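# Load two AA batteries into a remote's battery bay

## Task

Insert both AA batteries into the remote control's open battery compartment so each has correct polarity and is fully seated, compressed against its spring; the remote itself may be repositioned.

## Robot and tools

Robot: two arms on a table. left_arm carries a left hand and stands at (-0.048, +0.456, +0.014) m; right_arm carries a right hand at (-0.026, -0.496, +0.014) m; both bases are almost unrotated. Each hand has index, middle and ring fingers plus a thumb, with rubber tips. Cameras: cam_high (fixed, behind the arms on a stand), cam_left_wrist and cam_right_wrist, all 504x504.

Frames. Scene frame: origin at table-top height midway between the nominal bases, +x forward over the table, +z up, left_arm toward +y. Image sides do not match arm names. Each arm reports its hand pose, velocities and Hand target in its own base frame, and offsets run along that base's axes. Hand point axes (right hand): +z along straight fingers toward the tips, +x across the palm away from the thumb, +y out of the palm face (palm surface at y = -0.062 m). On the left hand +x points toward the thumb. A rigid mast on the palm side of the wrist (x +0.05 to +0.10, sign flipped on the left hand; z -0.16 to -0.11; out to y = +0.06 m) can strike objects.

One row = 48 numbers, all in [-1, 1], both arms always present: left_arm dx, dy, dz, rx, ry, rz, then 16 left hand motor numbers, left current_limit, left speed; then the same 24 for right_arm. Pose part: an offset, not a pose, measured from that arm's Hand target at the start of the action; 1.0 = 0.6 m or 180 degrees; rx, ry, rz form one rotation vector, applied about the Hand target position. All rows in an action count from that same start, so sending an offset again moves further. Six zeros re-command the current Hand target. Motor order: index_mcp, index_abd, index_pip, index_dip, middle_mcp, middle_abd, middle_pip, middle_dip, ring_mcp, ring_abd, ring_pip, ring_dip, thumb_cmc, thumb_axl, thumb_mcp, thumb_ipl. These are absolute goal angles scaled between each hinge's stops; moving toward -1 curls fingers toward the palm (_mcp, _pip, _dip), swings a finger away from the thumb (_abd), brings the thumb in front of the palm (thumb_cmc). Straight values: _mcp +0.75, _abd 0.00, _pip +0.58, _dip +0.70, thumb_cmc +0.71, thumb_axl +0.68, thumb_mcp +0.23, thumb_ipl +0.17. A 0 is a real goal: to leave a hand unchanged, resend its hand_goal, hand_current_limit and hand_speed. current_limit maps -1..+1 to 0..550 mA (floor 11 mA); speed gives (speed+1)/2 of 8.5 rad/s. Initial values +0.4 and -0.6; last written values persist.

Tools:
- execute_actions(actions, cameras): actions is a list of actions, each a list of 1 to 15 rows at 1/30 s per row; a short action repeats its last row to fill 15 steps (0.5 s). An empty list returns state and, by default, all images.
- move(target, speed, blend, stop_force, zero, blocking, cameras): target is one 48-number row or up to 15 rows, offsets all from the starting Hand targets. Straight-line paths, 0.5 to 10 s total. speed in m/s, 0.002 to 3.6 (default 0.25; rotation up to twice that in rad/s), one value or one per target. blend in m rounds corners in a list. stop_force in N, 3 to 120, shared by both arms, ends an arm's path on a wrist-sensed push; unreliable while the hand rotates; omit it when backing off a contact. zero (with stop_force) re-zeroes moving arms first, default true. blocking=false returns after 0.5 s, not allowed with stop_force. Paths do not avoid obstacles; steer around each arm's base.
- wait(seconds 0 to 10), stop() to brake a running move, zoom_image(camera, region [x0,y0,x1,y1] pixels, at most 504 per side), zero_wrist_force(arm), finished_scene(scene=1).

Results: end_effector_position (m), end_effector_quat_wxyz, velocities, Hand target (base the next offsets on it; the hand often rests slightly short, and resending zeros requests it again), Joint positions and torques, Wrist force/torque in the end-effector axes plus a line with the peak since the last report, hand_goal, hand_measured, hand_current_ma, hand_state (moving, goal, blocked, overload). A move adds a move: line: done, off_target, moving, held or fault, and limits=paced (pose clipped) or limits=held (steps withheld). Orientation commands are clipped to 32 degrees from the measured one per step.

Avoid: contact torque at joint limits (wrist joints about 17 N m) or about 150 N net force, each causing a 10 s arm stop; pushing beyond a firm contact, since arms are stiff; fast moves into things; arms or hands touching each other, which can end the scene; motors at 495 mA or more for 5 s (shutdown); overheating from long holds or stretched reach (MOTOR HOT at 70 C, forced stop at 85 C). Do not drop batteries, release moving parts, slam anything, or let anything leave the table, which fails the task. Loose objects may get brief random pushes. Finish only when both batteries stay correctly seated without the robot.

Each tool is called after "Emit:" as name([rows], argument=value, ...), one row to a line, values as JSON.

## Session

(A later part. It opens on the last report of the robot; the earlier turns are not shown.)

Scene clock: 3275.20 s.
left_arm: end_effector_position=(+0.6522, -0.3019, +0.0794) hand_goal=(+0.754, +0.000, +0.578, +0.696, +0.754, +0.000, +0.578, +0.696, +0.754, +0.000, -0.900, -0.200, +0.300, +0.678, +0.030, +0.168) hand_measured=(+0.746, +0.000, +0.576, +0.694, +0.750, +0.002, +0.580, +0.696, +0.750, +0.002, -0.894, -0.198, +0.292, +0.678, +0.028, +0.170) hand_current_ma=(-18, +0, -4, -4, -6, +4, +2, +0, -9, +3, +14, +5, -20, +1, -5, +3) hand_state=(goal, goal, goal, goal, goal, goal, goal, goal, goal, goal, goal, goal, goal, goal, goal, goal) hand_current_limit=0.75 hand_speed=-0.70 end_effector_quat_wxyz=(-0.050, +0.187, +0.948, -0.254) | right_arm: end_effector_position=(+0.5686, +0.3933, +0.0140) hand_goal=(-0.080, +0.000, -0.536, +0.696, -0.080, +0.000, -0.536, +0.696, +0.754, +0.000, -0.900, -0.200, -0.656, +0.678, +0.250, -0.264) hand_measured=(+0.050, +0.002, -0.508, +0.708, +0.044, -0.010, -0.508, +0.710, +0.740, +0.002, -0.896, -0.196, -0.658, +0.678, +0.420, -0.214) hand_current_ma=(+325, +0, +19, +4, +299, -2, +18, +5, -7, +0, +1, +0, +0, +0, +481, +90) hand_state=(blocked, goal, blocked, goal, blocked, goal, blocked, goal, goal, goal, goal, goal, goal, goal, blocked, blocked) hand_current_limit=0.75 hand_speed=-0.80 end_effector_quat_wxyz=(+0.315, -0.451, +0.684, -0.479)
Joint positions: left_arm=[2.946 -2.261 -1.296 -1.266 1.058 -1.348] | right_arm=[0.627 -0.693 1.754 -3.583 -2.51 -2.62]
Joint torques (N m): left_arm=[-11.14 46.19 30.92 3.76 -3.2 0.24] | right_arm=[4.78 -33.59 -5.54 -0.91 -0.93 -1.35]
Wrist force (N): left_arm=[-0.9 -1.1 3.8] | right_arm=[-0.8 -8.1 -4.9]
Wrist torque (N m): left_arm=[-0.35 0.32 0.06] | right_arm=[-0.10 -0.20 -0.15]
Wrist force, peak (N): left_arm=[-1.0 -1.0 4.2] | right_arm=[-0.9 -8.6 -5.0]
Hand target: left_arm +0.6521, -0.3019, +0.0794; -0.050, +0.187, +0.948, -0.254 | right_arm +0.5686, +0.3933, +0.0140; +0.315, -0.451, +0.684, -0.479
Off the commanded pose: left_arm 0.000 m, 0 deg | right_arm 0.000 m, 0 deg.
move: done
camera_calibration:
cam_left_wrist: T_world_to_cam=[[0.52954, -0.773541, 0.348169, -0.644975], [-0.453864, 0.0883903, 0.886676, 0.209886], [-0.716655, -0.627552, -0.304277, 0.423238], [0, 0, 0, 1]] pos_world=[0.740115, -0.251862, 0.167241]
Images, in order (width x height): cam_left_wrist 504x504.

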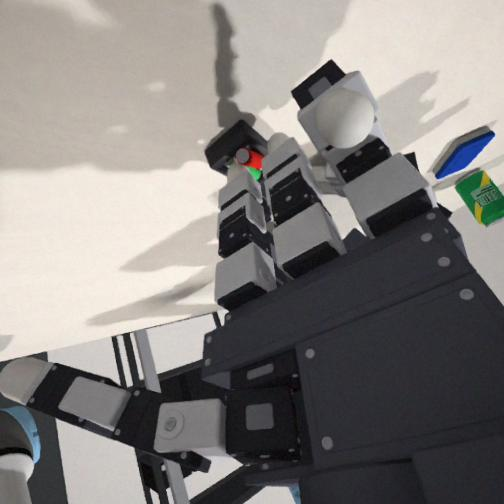

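Emit:
move([
  [-0.0081,0.0079,-0.0005,0,0,0, 0.754,0,0.577,0.696, 0.754,0,0.577,0.696, 0.754,0,-0.9,-0.2, 0.3,0.678,0.03,0.168, 0.75,-0.7, 0,0,0,0,0,0,-0.08,0,-0.536,0.696,-0.08,0,-0.536,0.696,0.754,0,-0.9,-0.2,-0.657,0.678,0.25,-0.265,0.75,-0.8],
  [-0.0081,0.0079,-0.0005,0,0,0, 0.754,-0.06,0.577,0.696, 0.754,0.06,0.577,0.696, 0.754,0,-0.9,-0.2, 0.3,0.678,0.03,0.168, 0.75,-0.93, 0,0,0,0,0,0,-0.08,0,-0.536,0.696,-0.08,0,-0.536,0.696,0.754,0,-0.9,-0.2,-0.657,0.678,0.25,-0.265,0.75,-0.8],
], speed=0.02, cameras=["cam_left_wrist"])

Emit:
zoom_image(camera="cam_left_wrist", region=[190, 80, 310, 200])

Scene clock: 3288.60 s.
left_arm: end_effector_position=(+0.6473, -0.2971, +0.0791) hand_goal=(+0.754, -0.060, +0.578, +0.696, +0.754, +0.060, +0.578, +0.696, +0.754, +0.000, -0.900, -0.200, +0.300, +0.678, +0.030, +0.168) hand_measured=(+0.746, -0.048, +0.576, +0.694, +0.750, +0.056, +0.580, +0.696, +0.750, +0.002, -0.894, -0.198, +0.292, +0.678, +0.028, +0.170) hand_current_ma=(-17, +24, -3, -3, -7, -5, +2, +0, -9, +3, +14, +5, -20, +1, -5, +3) hand_state=(goal, goal, goal, goal, goal, goal, goal, goal, goal, goal, goal, goal, goal, goal, goal, goal) hand_current_limit=0.75 hand_speed=-0.93 end_effector_quat_wxyz=(-0.050, +0.187, +0.948, -0.254) | right_arm: end_effector_position=(+0.5686, +0.3933, +0.0140) hand_goal=(-0.080, +0.000, -0.536, +0.696, -0.080, +0.000, -0.536, +0.696, +0.754, +0.000, -0.900, -0.200, -0.656, +0.678, +0.250, -0.264) hand_measured=(+0.050, +0.002, -0.508, +0.708, +0.044, -0.010, -0.508, +0.710, +0.740, +0.002, -0.896, -0.196, -0.658, +0.678, +0.420, -0.214) hand_current_ma=(+325, +0, +19, +4, +299, -2, +18, +5, -7, +0, +1, +0, +0, +0, +481, +90) hand_state=(blocked, goal, blocked, goal, blocked, goal, blocked, goal, goal, goal, goal, goal, goal, goal, blocked, blocked) hand_current_limit=0.75 hand_speed=-0.80 end_effector_quat_wxyz=(+0.315, -0.451, +0.684, -0.479)
Joint positions: left_arm=[2.951 -2.247 -1.321 -1.258 1.058 -1.342] | right_arm=[0.627 -0.693 1.754 -3.583 -2.51 -2.62]
Joint torques (N m): left_arm=[-8.91 38.67 37.67 0.27 0.62 -1.07] | right_arm=[5.79 -32.75 -5.73 -0.79 -0.83 -1.19]
Wrist force (N): left_arm=[-0.5 -1.1 3.8] | right_arm=[-0.6 -8.4 -5.2]
Wrist torque (N m): left_arm=[-0.37 0.30 0.09] | right_arm=[-0.12 -0.23 -0.14]
Wrist force, peak (N): left_arm=[-0.9 -0.8 4.3] | right_arm=[-0.6 -8.4 -5.2]
Hand target: left_arm +0.6473, -0.2972, +0.0791; -0.050, +0.187, +0.948, -0.254 | right_arm +0.5686, +0.3933, +0.0140; +0.315, -0.451, +0.684, -0.479
Off the commanded pose: left_arm 0.000 m, 0 deg | right_arm 0.000 m, 0 deg.
move: done
camera_calibration:
cam_left_wrist: T_world_to_cam=[[0.529412, -0.773617, 0.348195, -0.638544], [-0.453865, 0.0884825, 0.886667, 0.207573], [-0.71675, -0.627445, -0.304274, 0.422814], [0, 0, 0, 1]] pos_world=[0.735315, -0.247063, 0.166941]
Images, in order (width x height): cam_left_wrist 504x504.

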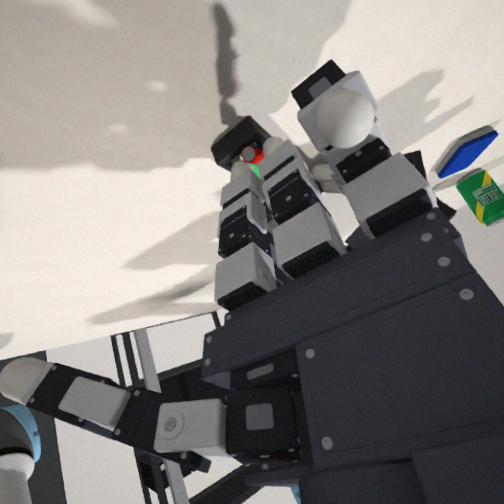

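Scaled by 4.200.

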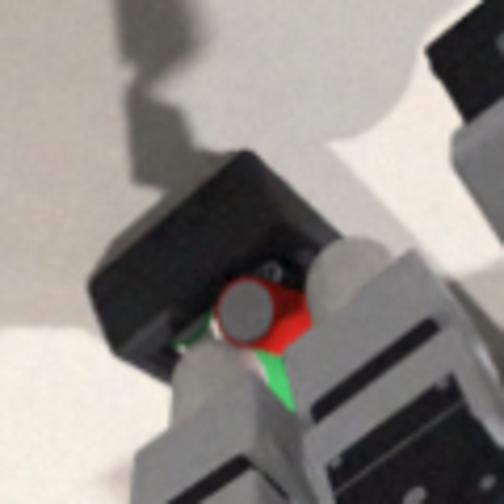

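Emit:
move(target=[0,0,0,0,0,0, 0.754,-0.2,0.577,0.696, 0.754,0.2,0.577,0.696, 0.754,0,-0.9,-0.2, 0.3,0.678,0.03,0.168, 0.75,-0.95, 0,0,0,0,0,0,-0.08,0,-0.536,0.696,-0.08,0,-0.536,0.696,0.754,0,-0.9,-0.2,-0.657,0.678,0.25,-0.265,0.75,-0.8], speed=0.02, cameras=["cam_left_wrist"])

Emit:
zoom_image(camera="cam_left_wrist", region=[190, 80, 310, 200])

Scene clock: 3295.53 s.
left_arm: end_effector_position=(+0.6473, -0.2972, +0.0791) hand_goal=(+0.754, -0.200, +0.578, +0.696, +0.754, +0.200, +0.578, +0.696, +0.754, +0.000, -0.900, -0.200, +0.300, +0.678, +0.030, +0.168) hand_measured=(+0.748, -0.074, +0.576, +0.694, +0.750, +0.084, +0.580, +0.696, +0.750, +0.002, -0.894, -0.198, +0.292, +0.678, +0.028, +0.170) hand_current_ma=(-14, +251, -3, -3, -7, -212, +2, +0, -9, +3, +14, +5, -20, +1, -5, +3) hand_state=(goal, moving, goal, goal, goal, moving, goal, goal, goal, goal, goal, goal, goal, goal, goal, goal) hand_current_limit=0.75 hand_speed=-0.95 end_effector_quat_wxyz=(-0.050, +0.187, +0.948, -0.254) | right_arm: end_effector_position=(+0.5686, +0.3933, +0.0140) hand_goal=(-0.080, +0.000, -0.536, +0.696, -0.080, +0.000, -0.536, +0.696, +0.754, +0.000, -0.900, -0.200, -0.656, +0.678, +0.250, -0.264) hand_measured=(+0.050, +0.002, -0.508, +0.708, +0.044, -0.010, -0.508, +0.710, +0.740, +0.002, -0.896, -0.196, -0.658, +0.678, +0.420, -0.214) hand_current_ma=(+325, +0, +19, +4, +299, -2, +18, +5, -7, +0, +1, +0, +0, +0, +481, +90) hand_state=(blocked, goal, blocked, goal, blocked, goal, blocked, goal, goal, goal, goal, goal, goal, goal, blocked, blocked) hand_current_limit=0.75 hand_speed=-0.80 end_effector_quat_wxyz=(+0.315, -0.451, +0.684, -0.479)
Joint positions: left_arm=[2.951 -2.247 -1.321 -1.258 1.058 -1.342] | right_arm=[0.627 -0.693 1.754 -3.583 -2.51 -2.62]
Joint torques (N m): left_arm=[-10.77 38.32 38.23 0.44 -1.06 -0.98] | right_arm=[5.08 -32.86 -5.49 -0.85 -0.85 -1.37]
Wrist force (N): left_arm=[-1.0 -0.8 4.1] | right_arm=[-0.7 -8.0 -5.0]
Wrist torque (N m): left_arm=[-0.36 0.28 0.04] | right_arm=[-0.08 -0.22 -0.14]
Wrist force, peak (N): left_arm=[-1.0 -1.0 4.2] | right_arm=[-0.8 -8.4 -5.3]
Hand target: left_arm +0.6473, -0.2972, +0.0791; -0.050, +0.187, +0.948, -0.254 | right_arm +0.5686, +0.3933, +0.0140; +0.315, -0.451, +0.684, -0.479
Off the commanded pose: left_arm 0.000 m, 0 deg | right_arm 0.000 m, 0 deg.
move: done
camera_calibration:
cam_left_wrist: T_world_to_cam=[[0.529373, -0.773669, 0.348139, -0.638543], [-0.45384, 0.0884589, 0.886682, 0.20751], [-0.716794, -0.627385, -0.304294, 0.42273], [0, 0, 0, 1]] pos_world=[0.735215, -0.247163, 0.166941]
Images, in order (width x height): cam_left_wrist 504x504.

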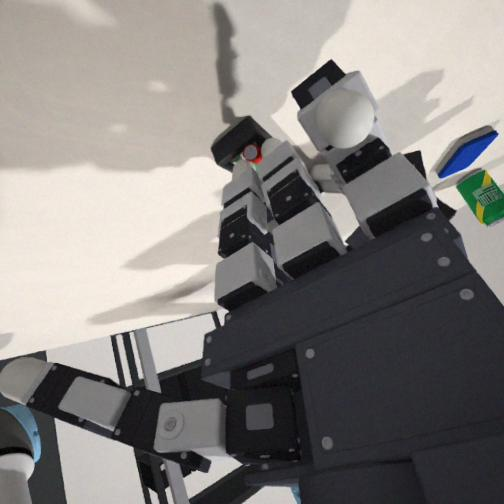

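Scaled by 4.200.

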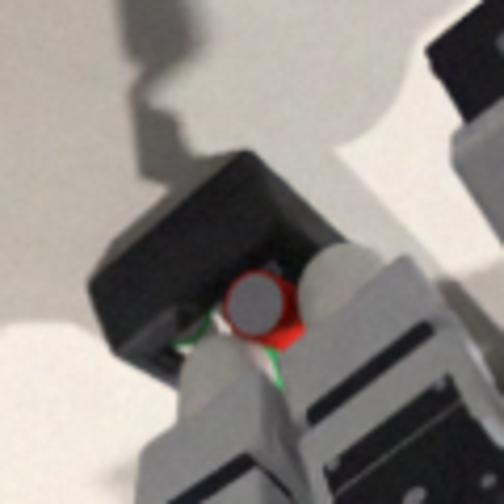

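Emit:
move(target=[0,0,0.005,0,0,0, 0.754,-0.2,0.577,0.696, 0.754,0.205,0.577,0.696, 0.754,0,-0.9,-0.2, 0.3,0.678,0.03,0.168, 0.75,-0.95, 0,0,0,0,0,0,-0.08,0,-0.536,0.696,-0.08,0,-0.536,0.696,0.754,0,-0.9,-0.2,-0.657,0.678,0.25,-0.265,0.75,-0.8], speed=0.01, cameras=["cam_left_wrist"])

Emit:
zoom_image(camera="cam_left_wrist", region=[190, 80, 310, 200])

Scene clock: 3300.30 s.
left_arm: end_effector_position=(+0.6473, -0.2972, +0.0822) hand_goal=(+0.754, -0.200, +0.578, +0.696, +0.754, +0.206, +0.578, +0.696, +0.754, +0.000, -0.900, -0.200, +0.300, +0.678, +0.030, +0.168) hand_measured=(+0.748, -0.074, +0.576, +0.694, +0.750, +0.090, +0.578, +0.696, +0.750, +0.002, -0.894, -0.198, +0.292, +0.678, +0.028, +0.170) hand_current_ma=(-14, +428, -3, -3, -7, -388, +1, +0, -9, +3, +14, +5, -20, +1, -5, +3) hand_state=(goal, blocked, goal, goal, goal, blocked, goal, goal, goal, goal, goal, goal, goal, goal, goal, goal) hand_current_limit=0.75 hand_speed=-0.95 end_effector_quat_wxyz=(-0.050, +0.187, +0.948, -0.254) | right_arm: end_effector_position=(+0.5686, +0.3933, +0.0140) hand_goal=(-0.080, +0.000, -0.536, +0.696, -0.080, +0.000, -0.536, +0.696, +0.754, +0.000, -0.900, -0.200, -0.656, +0.678, +0.250, -0.264) hand_measured=(+0.050, +0.002, -0.508, +0.708, +0.044, -0.010, -0.508, +0.710, +0.740, +0.002, -0.896, -0.196, -0.658, +0.678, +0.420, -0.214) hand_current_ma=(+325, +0, +19, +4, +299, -2, +18, +5, -7, +0, +1, +0, +0, +0, +481, +90) hand_state=(blocked, goal, blocked, goal, blocked, goal, blocked, goal, goal, goal, goal, goal, goal, goal, blocked, blocked) hand_current_limit=0.75 hand_speed=-0.80 end_effector_quat_wxyz=(+0.315, -0.451, +0.684, -0.479)
Joint positions: left_arm=[2.951 -2.244 -1.317 -1.265 1.058 -1.342] | right_arm=[0.627 -0.693 1.754 -3.583 -2.51 -2.62]
Joint torques (N m): left_arm=[-10.69 53.41 35.03 0.93 -1.87 -1.35] | right_arm=[4.48 -32.69 -7.81 -0.87 -1.02 -1.29]
Wrist force (N): left_arm=[-0.7 -0.8 4.1] | right_arm=[-0.8 -8.0 -5.1]
Wrist torque (N m): left_arm=[-0.40 0.25 0.08] | right_arm=[-0.08 -0.20 -0.14]
Wrist force, peak (N): left_arm=[-1.3 -0.8 4.3] | right_arm=[-1.0 -8.3 -5.5]
Hand target: left_arm +0.6473, -0.2972, +0.0821; -0.050, +0.187, +0.948, -0.254 | right_arm +0.5686, +0.3933, +0.0140; +0.315, -0.451, +0.684, -0.479
Off the commanded pose: left_arm 0.000 m, 0 deg | right_arm 0.000 m, 0 deg.
move: done
camera_calibration:
cam_left_wrist: T_world_to_cam=[[0.529373, -0.773669, 0.348139, -0.639623], [-0.45384, 0.0884589, 0.886682, 0.204762], [-0.716794, -0.627385, -0.304294, 0.423674], [0, 0, 0, 1]] pos_world=[0.735215, -0.247163, 0.170041]
Images, in order (width x height): cam_left_wrist 504x504.

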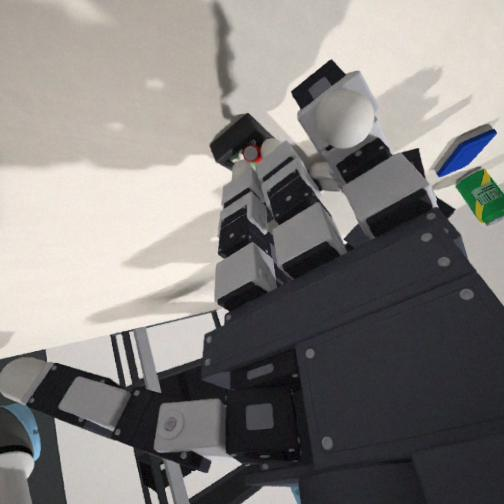

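Scaled by 4.200.

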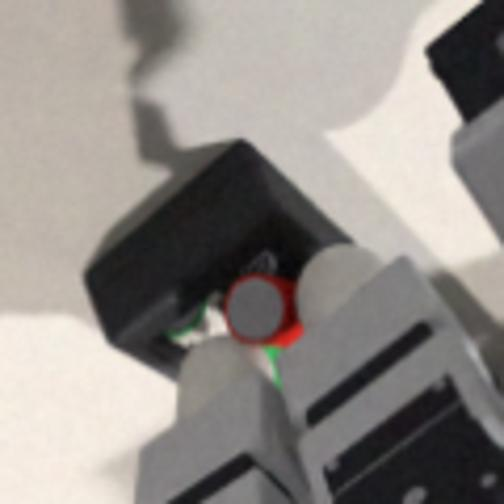

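Emit:
move(target=[-0.0017,-0.0038,0.01,0,0,0, 0.754,-0.2,0.577,0.696, 0.754,0.205,0.577,0.696, 0.754,0,-0.9,-0.2, 0.3,0.678,0.03,0.168, 0.75,-0.95, 0,0,0,0,0,0,-0.08,0,-0.536,0.696,-0.08,0,-0.536,0.696,0.754,0,-0.9,-0.2,-0.657,0.678,0.25,-0.265,0.75,-0.8], speed=0.01, cameras=["cam_left_wrist"])

Emit:
zoom_image(camera="cam_left_wrist", region=[190, 80, 310, 200])

Scene clock: 3304.97 s.
left_arm: end_effector_position=(+0.6462, -0.2995, +0.0882) hand_goal=(+0.754, -0.200, +0.578, +0.696, +0.754, +0.206, +0.578, +0.696, +0.754, +0.000, -0.900, -0.200, +0.300, +0.678, +0.030, +0.168) hand_measured=(+0.748, -0.074, +0.576, +0.694, +0.750, +0.090, +0.578, +0.696, +0.750, +0.002, -0.894, -0.198, +0.292, +0.678, +0.028, +0.170) hand_current_ma=(-14, +428, -3, -3, -8, -385, +1, +0, -9, +3, +14, +5, -20, +1, -5, +3) hand_state=(goal, blocked, goal, goal, goal, blocked, goal, goal, goal, goal, goal, goal, goal, goal, goal, goal) hand_current_limit=0.75 hand_speed=-0.95 end_effector_quat_wxyz=(-0.050, +0.187, +0.948, -0.254) | right_arm: end_effector_position=(+0.5686, +0.3933, +0.0140) hand_goal=(-0.080, +0.000, -0.536, +0.696, -0.080, +0.000, -0.536, +0.696, +0.754, +0.000, -0.900, -0.200, -0.656, +0.678, +0.250, -0.264) hand_measured=(+0.050, +0.002, -0.508, +0.708, +0.044, -0.010, -0.508, +0.710, +0.740, +0.002, -0.896, -0.196, -0.658, +0.678, +0.420, -0.214) hand_current_ma=(+325, +0, +19, +4, +299, -2, +18, +5, -7, +0, +1, +0, +0, +0, +481, +90) hand_state=(blocked, goal, blocked, goal, blocked, goal, blocked, goal, goal, goal, goal, goal, goal, goal, blocked, blocked) hand_current_limit=0.75 hand_speed=-0.80 end_effector_quat_wxyz=(+0.315, -0.451, +0.684, -0.479)
Joint positions: left_arm=[2.948 -2.238 -1.311 -1.275 1.058 -1.346] | right_arm=[0.627 -0.693 1.754 -3.583 -2.51 -2.62]
Joint torques (N m): left_arm=[-10.18 52.91 34.05 1.01 -3.05 -0.52] | right_arm=[4.65 -31.76 -7.46 -0.69 -0.79 -1.03]
Wrist force (N): left_arm=[-1.0 -0.8 4.3] | right_arm=[-1.1 -8.1 -5.1]
Wrist torque (N m): left_arm=[-0.42 0.30 0.05] | right_arm=[-0.08 -0.16 -0.19]
Wrist force, peak (N): left_arm=[-0.9 -0.6 4.6] | right_arm=[-0.8 -8.4 -5.1]
Hand target: left_arm +0.6462, -0.2995, +0.0881; -0.050, +0.187, +0.948, -0.254 | right_arm +0.5686, +0.3933, +0.0140; +0.315, -0.451, +0.684, -0.479
Off the commanded pose: left_arm 0.000 m, 0 deg | right_arm 0.000 m, 0 deg.
move: done
camera_calibration:
cam_left_wrist: T_world_to_cam=[[0.529357, -0.773666, 0.34817, -0.642954], [-0.453859, 0.0884862, 0.886669, 0.199214], [-0.716794, -0.627384, -0.304294, 0.42334], [0, 0, 0, 1]] pos_world=[0.734215, -0.249463, 0.176041]
Images, in order (width x height): cam_left_wrist 504x504.

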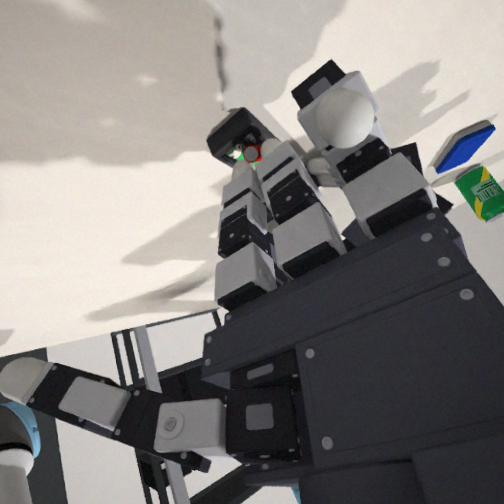

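Scaled by 4.200.

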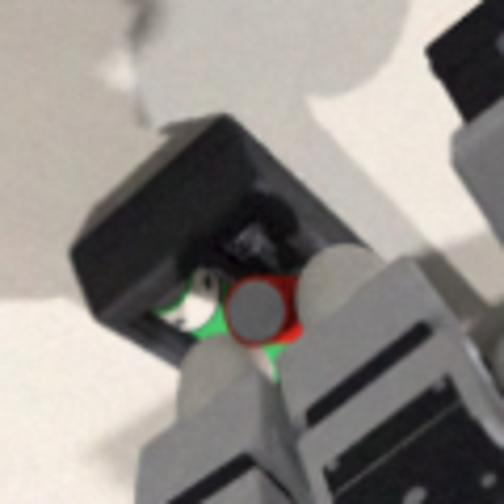

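Emit:
move(target=[-0.0017,-0.0038,0.025,0,0,0, 0.754,-0.2,0.577,0.696, 0.754,0.205,0.577,0.696, 0.754,0,-0.9,-0.2, 0.3,0.678,0.03,0.168, 0.75,-0.95, 0,0,0,0,0,0,-0.08,0,-0.536,0.696,-0.08,0,-0.536,0.696,0.754,0,-0.9,-0.2,-0.657,0.678,0.25,-0.265,0.75,-0.8], speed=0.015, cameras=["cam_left_wrist", "cam_high"])

Emit:
zoom_image(camera="cam_left_wrist", region=[190, 80, 310, 200])

Emit:
zoom_image(camera="cam_high", region=[240, 240, 310, 310])

Scene clock: 3318.43 s.
left_arm: end_effector_position=(+0.6452, -0.3018, +0.1033) hand_goal=(+0.754, -0.200, +0.578, +0.696, +0.754, +0.206, +0.578, +0.696, +0.754, +0.000, -0.900, -0.200, +0.300, +0.678, +0.030, +0.168) hand_measured=(+0.748, -0.074, +0.576, +0.694, +0.750, +0.090, +0.578, +0.696, +0.750, +0.002, -0.894, -0.198, +0.292, +0.678, +0.028, +0.170) hand_current_ma=(-15, +428, -3, -3, -8, -385, +1, +0, -9, +3, +14, +5, -20, +1, -5, +3) hand_state=(goal, blocked, goal, goal, goal, blocked, goal, goal, goal, goal, goal, goal, goal, goal, goal, goal) hand_current_limit=0.75 hand_speed=-0.95 end_effector_quat_wxyz=(-0.050, +0.187, +0.948, -0.254) | right_arm: end_effector_position=(+0.5686, +0.3933, +0.0140) hand_goal=(-0.080, +0.000, -0.536, +0.696, -0.080, +0.000, -0.536, +0.696, +0.754, +0.000, -0.900, -0.200, -0.656, +0.678, +0.250, -0.264) hand_measured=(+0.050, +0.002, -0.508, +0.708, +0.044, -0.010, -0.508, +0.710, +0.740, +0.002, -0.896, -0.196, -0.658, +0.678, +0.420, -0.214) hand_current_ma=(+325, +0, +19, +4, +299, -2, +18, +5, -7, +0, +1, +0, +0, +0, +481, +90) hand_state=(blocked, goal, blocked, goal, blocked, goal, blocked, goal, goal, goal, goal, goal, goal, goal, blocked, blocked) hand_current_limit=0.75 hand_speed=-0.80 end_effector_quat_wxyz=(+0.315, -0.451, +0.684, -0.479)
Joint positions: left_arm=[2.944 -2.224 -1.295 -1.304 1.058 -1.349] | right_arm=[0.627 -0.693 1.754 -3.583 -2.51 -2.62]
Joint torques (N m): left_arm=[-9.6 47.79 29.03 3.03 -3.37 -1.02] | right_arm=[4.9 -32.39 -6.2 -0.7 -0.94 -1.08]
Wrist force (N): left_arm=[-0.9 -0.8 4.3] | right_arm=[-0.8 -8.2 -5.2]
Wrist torque (N m): left_arm=[-0.42 0.29 0.06] | right_arm=[-0.10 -0.20 -0.16]
Wrist force, peak (N): left_arm=[-0.7 -0.4 4.6] | right_arm=[-0.6 -8.3 -5.5]
Hand target: left_arm +0.6452, -0.3017, +0.1031; -0.050, +0.187, +0.948, -0.254 | right_arm +0.5686, +0.3933, +0.0140; +0.315, -0.451, +0.684, -0.479
Off the commanded pose: left_arm 0.000 m, 0 deg | right_arm 0.000 m, 0 deg.
move: done
camera_calibration:
cam_left_wrist: T_world_to_cam=[[0.529357, -0.773666, 0.34817, -0.649427], [-0.453859, 0.0884862, 0.886669, 0.185663], [-0.716794, -0.627384, -0.304294, 0.425745], [0, 0, 0, 1]] pos_world=[0.733215, -0.251763, 0.191041]
Images, in order (width x height): cam_high 504x504, cam_left_wrist 504x504.

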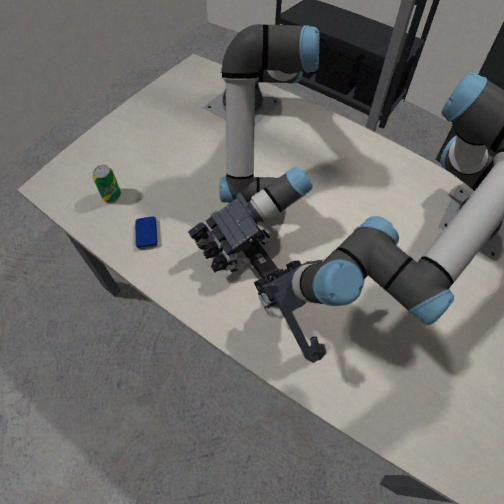

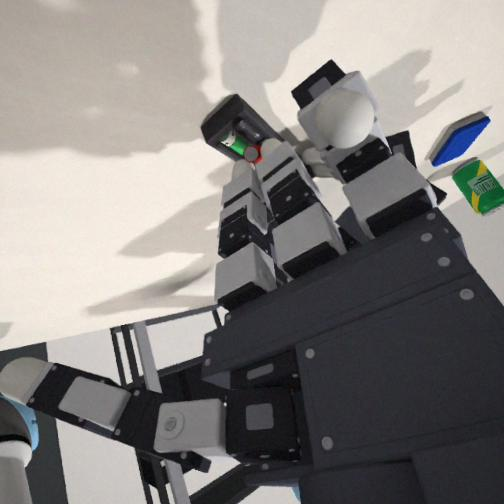

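Scaled by 4.200.

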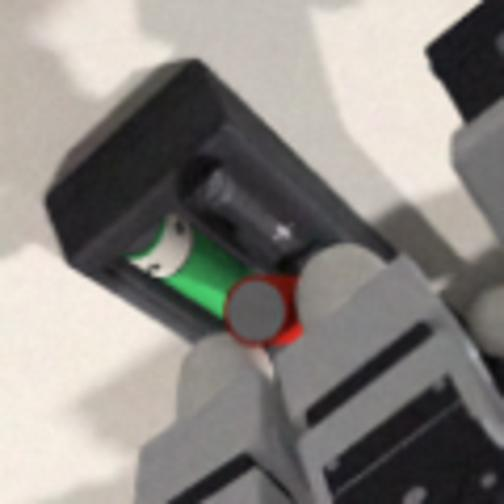

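Scaled by 7.200.

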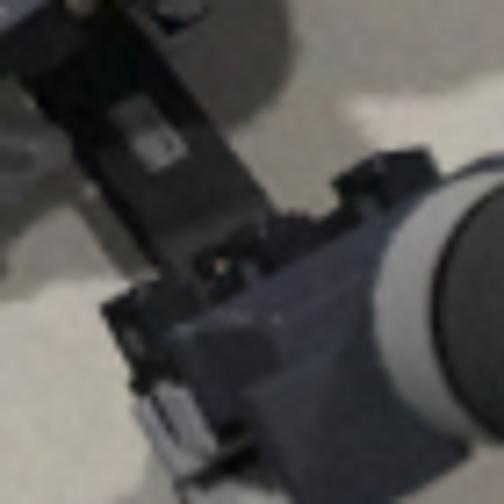

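Emit:
move([
  [0,0,0.025,0,0,0, 0.754,-0.2,0.577,0.696, 0.754,0.205,0.577,0.696, 0.754,0,-0.9,-0.2, 0.3,0.678,0.03,0.168, 0.75,-0.95, 0,0,0,0,0,0,-0.08,0,-0.536,0.696,-0.08,0,-0.536,0.696,0.754,0,-0.9,-0.2,-0.657,0.678,0.25,-0.265,0.75,-0.8],
  [0.00686,0.01718,-0.0305,-0.0774,0.0309,0, 0.754,-0.2,0.577,0.696, 0.754,0.205,0.577,0.696, 0.754,0,-0.9,-0.2, 0.3,0.678,0.03,0.168, 0.75,-0.95, 0,0,0,0,0,0,-0.08,0,-0.536,0.696,-0.08,0,-0.536,0.696,0.754,0,-0.9,-0.2,-0.657,0.678,0.25,-0.265,0.75,-0.8],
  [0.00816,0.02043,-0.0897,-0.1548,0.0618,0, 0.754,-0.2,0.577,0.696, 0.754,0.205,0.577,0.696, 0.754,0,-0.9,-0.2, 0.3,0.678,0.03,0.168, 0.75,-0.95, 0,0,0,0,0,0,-0.08,0,-0.536,0.696,-0.08,0,-0.536,0.696,0.754,0,-0.9,-0.2,-0.657,0.678,0.25,-0.265,0.75,-0.8],
], speed=0.05, blend=0.005, cameras=["cam_left_wrist", "cam_high"])

Emit:
zoom_image(camera="cam_left_wrist", region=[190, 80, 310, 200])

Emit:
zoom_image(camera="cam_high", region=[240, 240, 310, 310])

Scene clock: 3339.03 s.
left_arm: end_effector_position=(+0.6502, -0.2894, +0.0492) hand_goal=(+0.754, -0.200, +0.578, +0.696, +0.754, +0.206, +0.578, +0.696, +0.754, +0.000, -0.900, -0.200, +0.300, +0.678, +0.030, +0.168) hand_measured=(+0.744, -0.076, +0.576, +0.694, +0.748, +0.100, +0.578, +0.696, +0.750, +0.002, -0.894, -0.198, +0.292, +0.678, +0.028, +0.170) hand_current_ma=(-24, +418, -4, -3, -15, -351, +0, +0, -9, +3, +11, +5, -20, +1, -5, +3) hand_state=(goal, blocked, goal, goal, goal, blocked, goal, goal, goal, goal, goal, goal, goal, goal, goal, goal) hand_current_limit=0.75 hand_speed=-0.95 end_effector_quat_wxyz=(-0.094, +0.168, +0.849, -0.491) end_effector_velocity=(+0.001, +0.001, +0.001) end_effector_angular_velocity=(+0.004, -0.003, +0.001) | right_arm: end_effector_position=(+0.5686, +0.3933, +0.0140) hand_goal=(-0.080, +0.000, -0.536, +0.696, -0.080, +0.000, -0.536, +0.696, +0.754, +0.000, -0.900, -0.200, -0.656, +0.678, +0.250, -0.264) hand_measured=(+0.050, +0.002, -0.508, +0.708, +0.044, -0.010, -0.508, +0.710, +0.740, +0.002, -0.896, -0.196, -0.658, +0.678, +0.420, -0.214) hand_current_ma=(+325, +0, +19, +4, +299, -2, +18, +5, -7, +0, +1, +0, +0, +0, +481, +90) hand_state=(blocked, goal, blocked, goal, blocked, goal, blocked, goal, goal, goal, goal, goal, goal, goal, blocked, blocked) hand_current_limit=0.75 hand_speed=-0.80 end_effector_quat_wxyz=(+0.315, -0.451, +0.684, -0.479)
Joint positions: left_arm=[3.115 -2.347 -1.26 -1.652 0.625 -0.921] | right_arm=[0.627 -0.693 1.754 -3.583 -2.51 -2.62]
Joint velocities: left_arm=[0.001 0.001 0 0.005 0.003 -0.004] | right_arm=[within noise]
Joint torques (N m): left_arm=[-9.25 62.02 26.01 3.28 0.71 -1.01] | right_arm=[4.16 -32.79 -6.85 -0.8 -0.92 -0.9]
Wrist force (N): left_arm=[-0.8 -0.5 3.7] | right_arm=[-0.8 -7.9 -5.0]
Wrist torque (N m): left_arm=[-0.37 0.28 0.02] | right_arm=[-0.07 -0.20 -0.16]
Wrist force, peak (N): left_arm=[-0.8 0.0 5.4] | right_arm=[-1.2 -8.4 -5.2]
Hand target: left_arm +0.6501, -0.2895, +0.0493; -0.094, +0.168, +0.849, -0.491 | right_arm +0.5686, +0.3933, +0.0140; +0.315, -0.451, +0.684, -0.479
Off the commanded pose: left_arm 0.000 m, 0 deg | right_arm 0.000 m, 0 deg.
move: done
camera_calibration:
cam_left_wrist: T_world_to_cam=[[0.620179, -0.546644, 0.562635, -0.627589], [-0.285126, 0.511094, 0.810855, 0.251033], [-0.730809, -0.663297, 0.161107, 0.396485], [0, 0, 0, 1]] pos_world=[0.750548, -0.208382, 0.0856752]
Images, in order (width x height): cam_high 504x504, cam_left_wrist 504x504.

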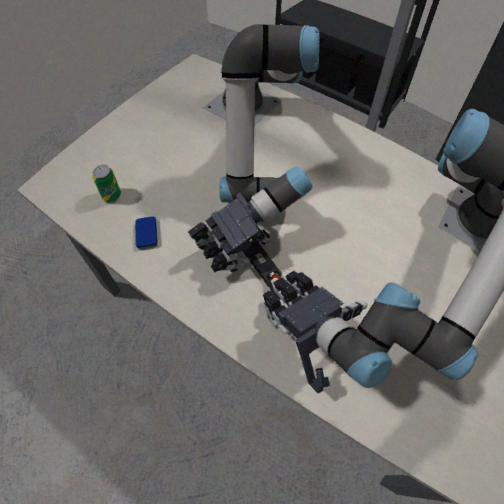

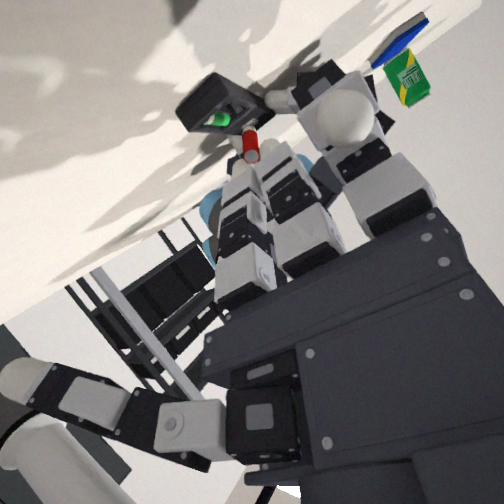

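Scaled by 4.200.

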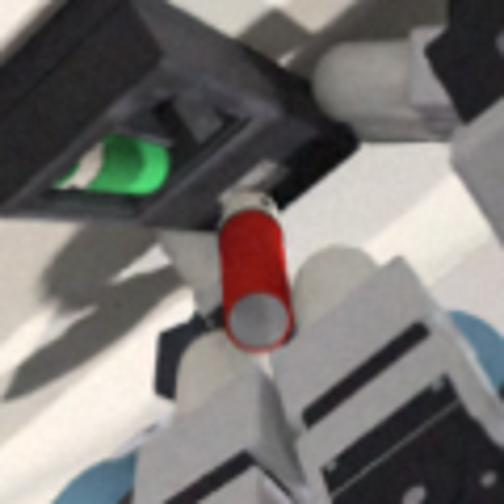

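Scaled by 7.200.

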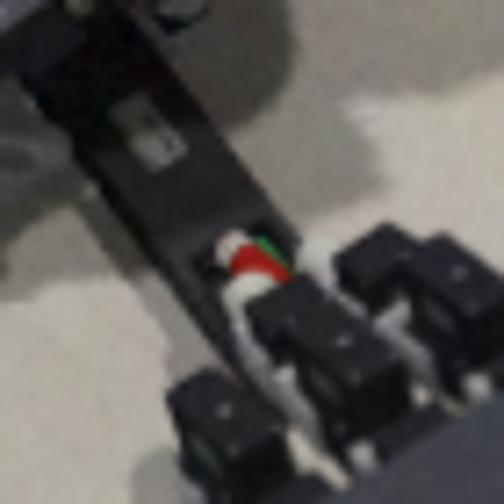

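Emit:
move(target=[-0.0114,-0.0286,-0.008,0,0,0, 0.754,-0.2,0.577,0.696, 0.754,0.21,0.577,0.696, 0.754,0,-0.9,-0.2, 0.3,0.678,0.03,0.168, 0.75,-0.95, 0,0,0,0,0,0,-0.08,0,-0.536,0.696,-0.08,0,-0.536,0.696,0.754,0,-0.9,-0.2,-0.657,0.678,0.25,-0.265,0.75,-0.8], speed=0.03, cameras=["cam_left_wrist", "cam_high"])

Emit:
zoom_image(camera="cam_left_wrist", region=[190, 80, 310, 200])

Emit:
zoom_image(camera="cam_high", region=[240, 240, 310, 310])

Scene clock: 3367.73 s.
left_arm: end_effector_position=(+0.6431, -0.3068, +0.0444) hand_goal=(+0.754, -0.200, +0.578, +0.696, +0.754, +0.210, +0.578, +0.696, +0.754, +0.000, -0.900, -0.200, +0.300, +0.678, +0.030, +0.168) hand_measured=(+0.744, -0.076, +0.576, +0.694, +0.748, +0.100, +0.578, +0.696, +0.750, +0.002, -0.894, -0.198, +0.292, +0.678, +0.028, +0.170) hand_current_ma=(-25, +418, -4, -3, -15, -364, +0, +0, -9, +3, +11, +5, -20, +1, -5, +3) hand_state=(goal, blocked, goal, goal, goal, blocked, goal, goal, goal, goal, goal, goal, goal, goal, goal, goal) hand_current_limit=0.75 hand_speed=-0.95 end_effector_quat_wxyz=(-0.094, +0.168, +0.849, -0.491) end_effector_velocity=(+0.000, +0.002, +0.000) end_effector_angular_velocity=(-0.001, +0.003, +0.001) | right_arm: end_effector_position=(+0.5686, +0.3933, +0.0140) hand_goal=(-0.080, +0.000, -0.536, +0.696, -0.080, +0.000, -0.536, +0.696, +0.754, +0.000, -0.900, -0.200, -0.656, +0.678, +0.250, -0.264) hand_measured=(+0.050, +0.002, -0.508, +0.708, +0.044, -0.010, -0.508, +0.710, +0.740, +0.002, -0.896, -0.196, -0.658, +0.678, +0.420, -0.214) hand_current_ma=(+325, +0, +19, +4, +299, -2, +18, +5, -7, +0, +1, +0, +0, +0, +481, +90) hand_state=(blocked, goal, blocked, goal, blocked, goal, blocked, goal, goal, goal, goal, goal, goal, goal, blocked, blocked) hand_current_limit=0.75 hand_speed=-0.80 end_effector_quat_wxyz=(+0.315, -0.451, +0.684, -0.479)
Joint positions: left_arm=[3.091 -2.345 -1.284 -1.6 0.613 -0.957] | right_arm=[0.627 -0.693 1.754 -3.583 -2.51 -2.62]
Joint velocities: left_arm=[0.003 -0.001 0 -0.005 0 0.004] | right_arm=[within noise]
Joint torques (N m): left_arm=[8.06 59.85 26.82 -0.54 -1.41 0.82] | right_arm=[5.88 -31.82 -7.31 -0.71 -0.88 -0.82]
Wrist force (N): left_arm=[-0.7 -0.6 3.6] | right_arm=[-1.0 -7.8 -4.7]
Wrist torque (N m): left_arm=[-0.37 0.27 0.08] | right_arm=[-0.09 -0.18 -0.15]
Wrist force, peak (N): left_arm=[-0.8 -0.6 4.0] | right_arm=[-0.9 -8.4 -5.5]
Hand target: left_arm +0.6433, -0.3066, +0.0445; -0.094, +0.168, +0.849, -0.491 | right_arm +0.5686, +0.3933, +0.0140; +0.315, -0.451, +0.684, -0.479
Off the commanded pose: left_arm 0.000 m, 0 deg | right_arm 0.000 m, 0 deg.
move: done
camera_calibration:
cam_left_wrist: T_world_to_cam=[[0.619978, -0.546971, 0.56254, -0.629966], [-0.284932, 0.511063, 0.810943, 0.261687], [-0.731055, -0.663052, 0.160998, 0.380709], [0, 0, 0, 1]] pos_world=[0.743447, -0.225882, 0.0808746]
Images, in order (width x height): cam_high 504x504, cam_left_wrist 504x504.

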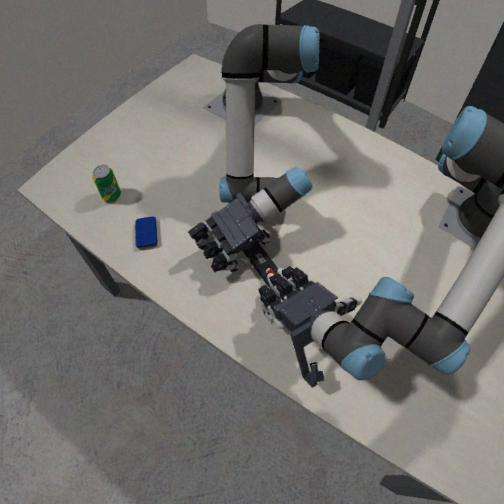

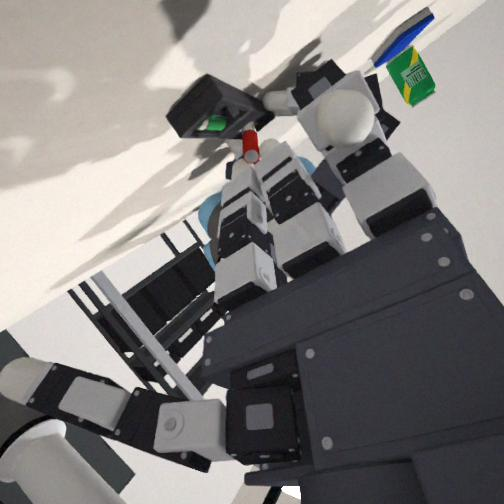

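Scaled by 4.200.

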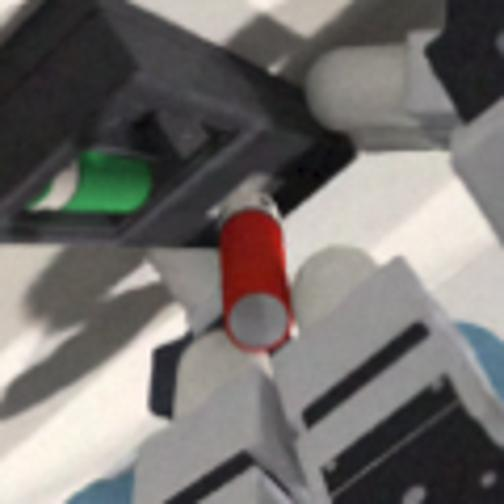

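Scaled by 7.200.

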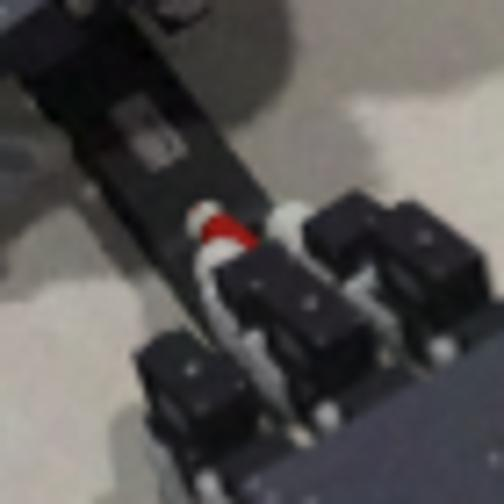

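Emit:
move(target=[0,0,-0.02,0,0,0, 0.754,-0.2,0.577,0.696, 0.754,0.21,0.577,0.696, 0.754,0,-0.9,-0.2, 0.3,0.678,0.03,0.168, 0.75,-0.95, 0,0,0,0,0,0,-0.08,0,-0.536,0.696,-0.08,0,-0.536,0.696,0.754,0,-0.9,-0.2,-0.657,0.678,0.25,-0.265,0.75,-0.8], speed=0.02, stop_force=3, cameras=["cam_left_wrist", "cam_high"])

Emit:
zoom_image(camera="cam_left_wrist", region=[190, 80, 310, 200])

Emit:
zoom_image(camera="cam_high", region=[240, 240, 310, 310])

Scene clock: 3376.37 s.
left_arm: end_effector_position=(+0.6433, -0.3066, +0.0325) hand_goal=(+0.754, -0.200, +0.578, +0.696, +0.754, +0.210, +0.578, +0.696, +0.754, +0.000, -0.900, -0.200, +0.300, +0.678, +0.030, +0.168) hand_measured=(+0.744, -0.076, +0.576, +0.694, +0.748, +0.100, +0.578, +0.696, +0.750, +0.002, -0.894, -0.198, +0.292, +0.678, +0.028, +0.170) hand_current_ma=(-25, +418, -4, -3, -15, -364, +0, +0, -9, +3, +11, +5, -20, +1, -5, +3) hand_state=(goal, blocked, goal, goal, goal, blocked, goal, goal, goal, goal, goal, goal, goal, goal, goal, goal) hand_current_limit=0.75 hand_speed=-0.95 end_effector_quat_wxyz=(-0.094, +0.168, +0.849, -0.491) | right_arm: end_effector_position=(+0.5686, +0.3933, +0.0140) hand_goal=(-0.080, +0.000, -0.536, +0.696, -0.080, +0.000, -0.536, +0.696, +0.754, +0.000, -0.900, -0.200, -0.656, +0.678, +0.250, -0.264) hand_measured=(+0.050, +0.002, -0.508, +0.708, +0.044, -0.010, -0.508, +0.710, +0.740, +0.002, -0.896, -0.196, -0.658, +0.678, +0.420, -0.214) hand_current_ma=(+325, +0, +19, +4, +299, -2, +18, +5, -7, +0, +1, +0, +0, +0, +481, +90) hand_state=(blocked, goal, blocked, goal, blocked, goal, blocked, goal, goal, goal, goal, goal, goal, goal, blocked, blocked) hand_current_limit=0.75 hand_speed=-0.80 end_effector_quat_wxyz=(+0.315, -0.451, +0.684, -0.479)
Joint positions: left_arm=[3.091 -2.36 -1.293 -1.578 0.613 -0.957] | right_arm=[0.627 -0.693 1.754 -3.583 -2.51 -2.62]
Joint torques (N m): left_arm=[9.28 61.78 36.48 -0.34 -0.34 -1.22] | right_arm=[5.81 -32.47 -6.41 -0.82 -1.02 -0.87]
Wrist force (N): left_arm=[-0.9 -0.7 3.6] | right_arm=[-0.9 -7.9 -5.4]
Wrist torque (N m): left_arm=[-0.35 0.30 0.07] | right_arm=[-0.03 -0.18 -0.15]
Wrist force, peak (N): left_arm=[-0.9 -0.4 3.9] | right_arm=[-0.8 -8.4 -5.5]
Hand target: left_arm +0.6433, -0.3066, +0.0325; -0.094, +0.168, +0.849, -0.491 | right_arm +0.5686, +0.3933, +0.0140; +0.315, -0.451, +0.684, -0.479
Off the commanded pose: left_arm 0.000 m, 0 deg | right_arm 0.000 m, 0 deg.
move: done
camera_calibration:
cam_left_wrist: T_world_to_cam=[[0.619858, -0.546984, 0.562658, -0.623209], [-0.285127, 0.511023, 0.8109, 0.271431], [-0.73108, -0.663072, 0.160802, 0.382931], [0, 0, 0, 1]] pos_world=[0.743647, -0.225682, 0.0689746]
Images, in order (width x height): cam_high 504x504, cam_left_wrist 504x504.

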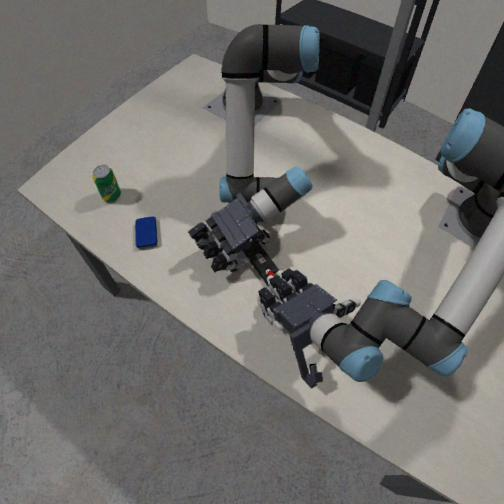

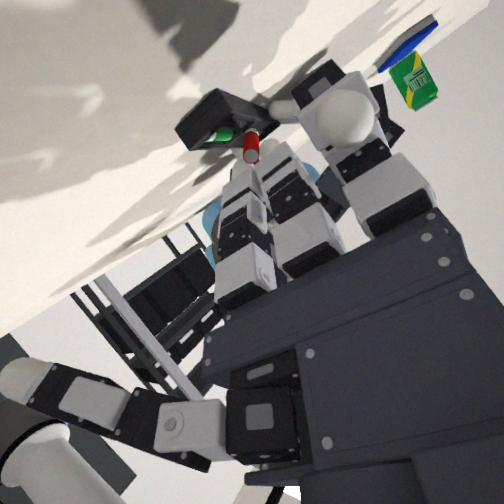

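Scaled by 4.200.

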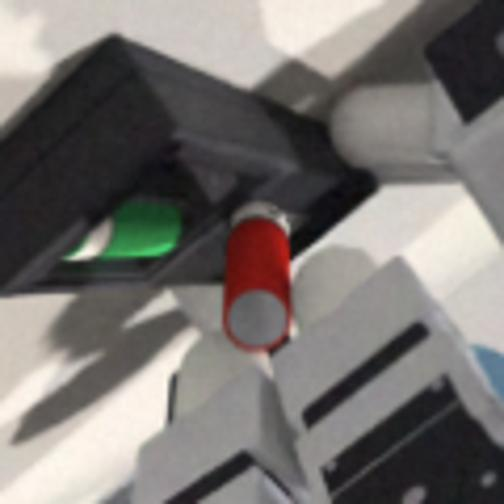

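Scaled by 7.200.

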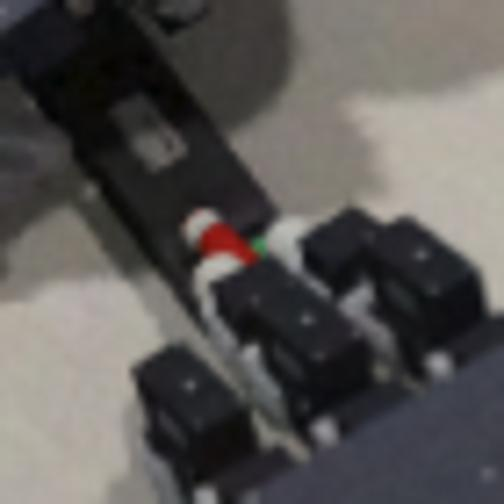

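Emit:
zoom_image(camera="cam_left_wrist", region=[200, 90, 280, 170])

Emit:
zoom_image(camera="cam_high", region=[250, 255, 290, 295])

Scaled by 6.300.

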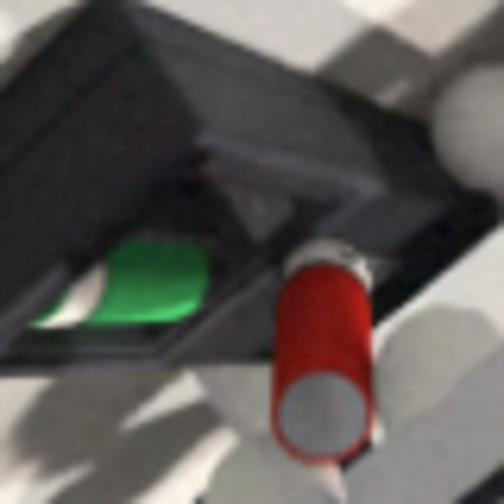

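Scaled by 12.600.

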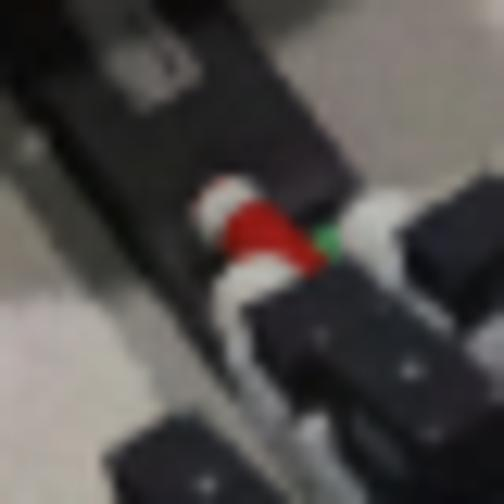

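Emit:
zoom_image(camera="cam_high", region=[235, 235, 300, 300])

Scaled by 7.754.

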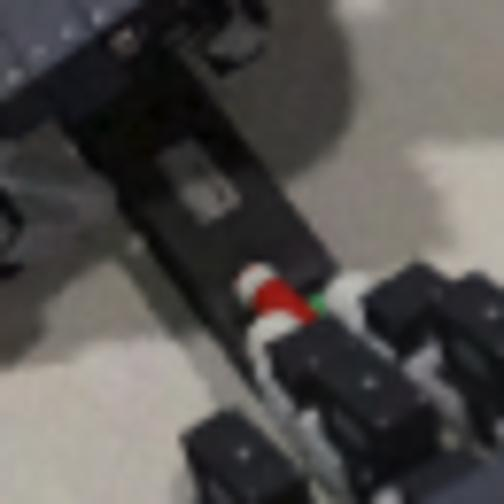

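Emit:
wait(seconds=0.1, cameras=["cam_right_wrist"])

Scene clock: 3437.80 s.
left_arm: end_effector_position=(+0.6433, -0.3066, +0.0325) hand_goal=(+0.754, -0.200, +0.578, +0.696, +0.754, +0.210, +0.578, +0.696, +0.754, +0.000, -0.900, -0.200, +0.300, +0.678, +0.030, +0.168) hand_measured=(+0.744, -0.076, +0.576, +0.694, +0.748, +0.100, +0.578, +0.696, +0.750, +0.002, -0.894, -0.198, +0.292, +0.678, +0.028, +0.170) hand_current_ma=(-25, +418, -4, -3, -15, -364, +0, +0, -9, +3, +11, +5, -20, +1, -5, +3) hand_state=(goal, blocked, goal, goal, goal, blocked, goal, goal, goal, goal, goal, goal, goal, goal, goal, goal) hand_current_limit=0.75 hand_speed=-0.95 end_effector_quat_wxyz=(-0.094, +0.168, +0.849, -0.491) | right_arm: end_effector_position=(+0.5686, +0.3933, +0.0140) hand_goal=(-0.080, +0.000, -0.536, +0.696, -0.080, +0.000, -0.536, +0.696, +0.754, +0.000, -0.900, -0.200, -0.656, +0.678, +0.250, -0.264) hand_measured=(+0.050, +0.002, -0.508, +0.708, +0.044, -0.010, -0.508, +0.710, +0.740, +0.002, -0.896, -0.196, -0.658, +0.678, +0.420, -0.214) hand_current_ma=(+325, +0, +19, +4, +299, -2, +18, +5, -7, +0, +1, +0, +0, +0, +481, +90) hand_state=(blocked, goal, blocked, goal, blocked, goal, blocked, goal, goal, goal, goal, goal, goal, goal, blocked, blocked) hand_current_limit=0.75 hand_speed=-0.80 end_effector_quat_wxyz=(+0.315, -0.451, +0.684, -0.479)
Joint positions: left_arm=[3.091 -2.36 -1.293 -1.578 0.613 -0.957] | right_arm=[0.627 -0.693 1.754 -3.583 -2.51 -2.62]
Joint torques (N m): left_arm=[6.64 61.46 36.65 -0.47 -1.2 -1] | right_arm=[5.3 -32.42 -7.71 -1.01 -1 -0.71]
Wrist force (N): left_arm=[-0.7 -0.7 3.5] | right_arm=[-1.0 -7.9 -5.2]
Wrist torque (N m): left_arm=[-0.35 0.26 0.09] | right_arm=[-0.05 -0.17 -0.17]
Wrist force, peak (N): left_arm=[-0.9 -0.7 3.7] | right_arm=[-0.8 -8.3 -5.3]
Hand target: left_arm +0.6433, -0.3066, +0.0325; -0.094, +0.168, +0.849, -0.491 | right_arm +0.5686, +0.3933, +0.0140; +0.315, -0.451, +0.684, -0.479
Off the commanded pose: left_arm 0.000 m, 0 deg | right_arm 0.000 m, 0 deg.
wait: 0.10 s; at rest from the start
camera_calibration:
cam_right_wrist: T_world_to_cam=[[0.0767155, 0.804084, -0.589545, -0.321502], [-0.315302, 0.580508, 0.75073, -0.112143], [0.945886, 0.128292, 0.298063, -0.466182], [0, 0, 0, 1]] pos_world=[0.43026, 0.383422, 0.0336007]
Images, in order (width x height): cam_right_wrist 504x504.

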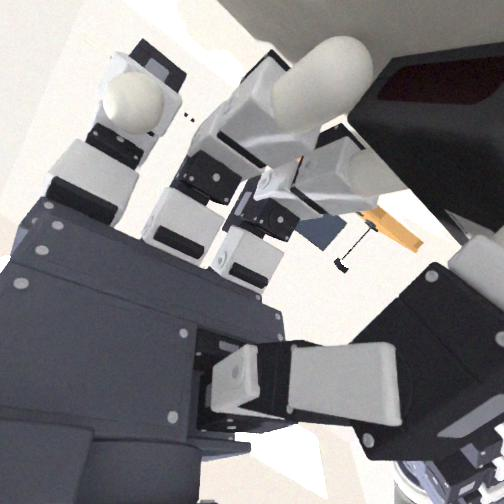

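Emit:
wait(seconds=0.1, cameras=["cam_left_wrist"])

Emit:
zoom_image(camera="cam_left_wrist", region=[225, 100, 275, 150])

Scene clock: 3446.47 s.
left_arm: end_effector_position=(+0.6433, -0.3066, +0.0325) hand_goal=(+0.754, -0.200, +0.578, +0.696, +0.754, +0.210, +0.578, +0.696, +0.754, +0.000, -0.900, -0.200, +0.300, +0.678, +0.030, +0.168) hand_measured=(+0.744, -0.076, +0.576, +0.694, +0.748, +0.100, +0.578, +0.696, +0.750, +0.002, -0.894, -0.198, +0.292, +0.678, +0.028, +0.170) hand_current_ma=(-25, +418, -4, -3, -15, -364, +0, +0, -9, +3, +11, +5, -20, +1, -5, +3) hand_state=(goal, blocked, goal, goal, goal, blocked, goal, goal, goal, goal, goal, goal, goal, goal, goal, goal) hand_current_limit=0.75 hand_speed=-0.95 end_effector_quat_wxyz=(-0.094, +0.168, +0.849, -0.491) | right_arm: end_effector_position=(+0.5686, +0.3933, +0.0140) hand_goal=(-0.080, +0.000, -0.536, +0.696, -0.080, +0.000, -0.536, +0.696, +0.754, +0.000, -0.900, -0.200, -0.656, +0.678, +0.250, -0.264) hand_measured=(+0.050, +0.002, -0.508, +0.708, +0.044, -0.010, -0.508, +0.710, +0.740, +0.002, -0.896, -0.196, -0.658, +0.678, +0.420, -0.214) hand_current_ma=(+325, +0, +19, +4, +299, -2, +18, +5, -7, +0, +1, +0, +0, +0, +481, +90) hand_state=(blocked, goal, blocked, goal, blocked, goal, blocked, goal, goal, goal, goal, goal, goal, goal, blocked, blocked) hand_current_limit=0.75 hand_speed=-0.80 end_effector_quat_wxyz=(+0.315, -0.451, +0.684, -0.479)
Joint positions: left_arm=[3.091 -2.36 -1.293 -1.578 0.613 -0.957] | right_arm=[0.627 -0.693 1.754 -3.583 -2.51 -2.62]
Joint torques (N m): left_arm=[3.11 60.27 36.36 -0.28 -1.82 -0.98] | right_arm=[5.52 -31.96 -7.15 -0.7 -0.98 -0.71]
Wrist force (N): left_arm=[-0.7 -0.6 3.7] | right_arm=[-0.9 -8.3 -5.2]
Wrist torque (N m): left_arm=[-0.35 0.28 0.08] | right_arm=[-0.11 -0.19 -0.17]
Wrist force, peak (N): left_arm=[-0.6 -0.8 3.8] | right_arm=[-0.6 -8.3 -5.3]
Hand target: left_arm +0.6433, -0.3066, +0.0325; -0.094, +0.168, +0.849, -0.491 | right_arm +0.5686, +0.3933, +0.0140; +0.315, -0.451, +0.684, -0.479
Off the commanded pose: left_arm 0.000 m, 0 deg | right_arm 0.000 m, 0 deg.
wait: 0.10 s; at rest from the start
camera_calibration:
cam_left_wrist: T_world_to_cam=[[0.619858, -0.546984, 0.562658, -0.623209], [-0.285127, 0.511023, 0.8109, 0.271431], [-0.73108, -0.663072, 0.160802, 0.382931], [0, 0, 0, 1]] pos_world=[0.743647, -0.225682, 0.0689746]
Images, in order (width x height): cam_left_wrist 504x504.

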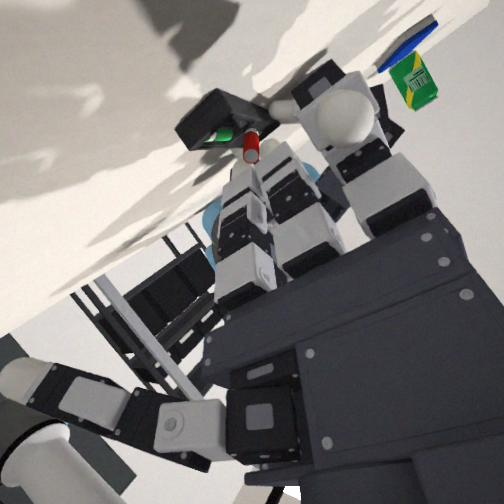

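Scaled by 10.080.

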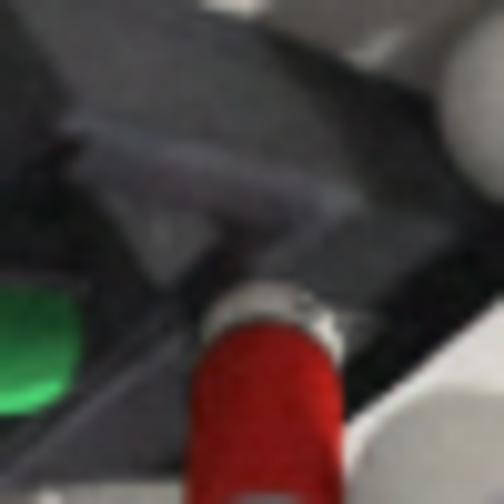

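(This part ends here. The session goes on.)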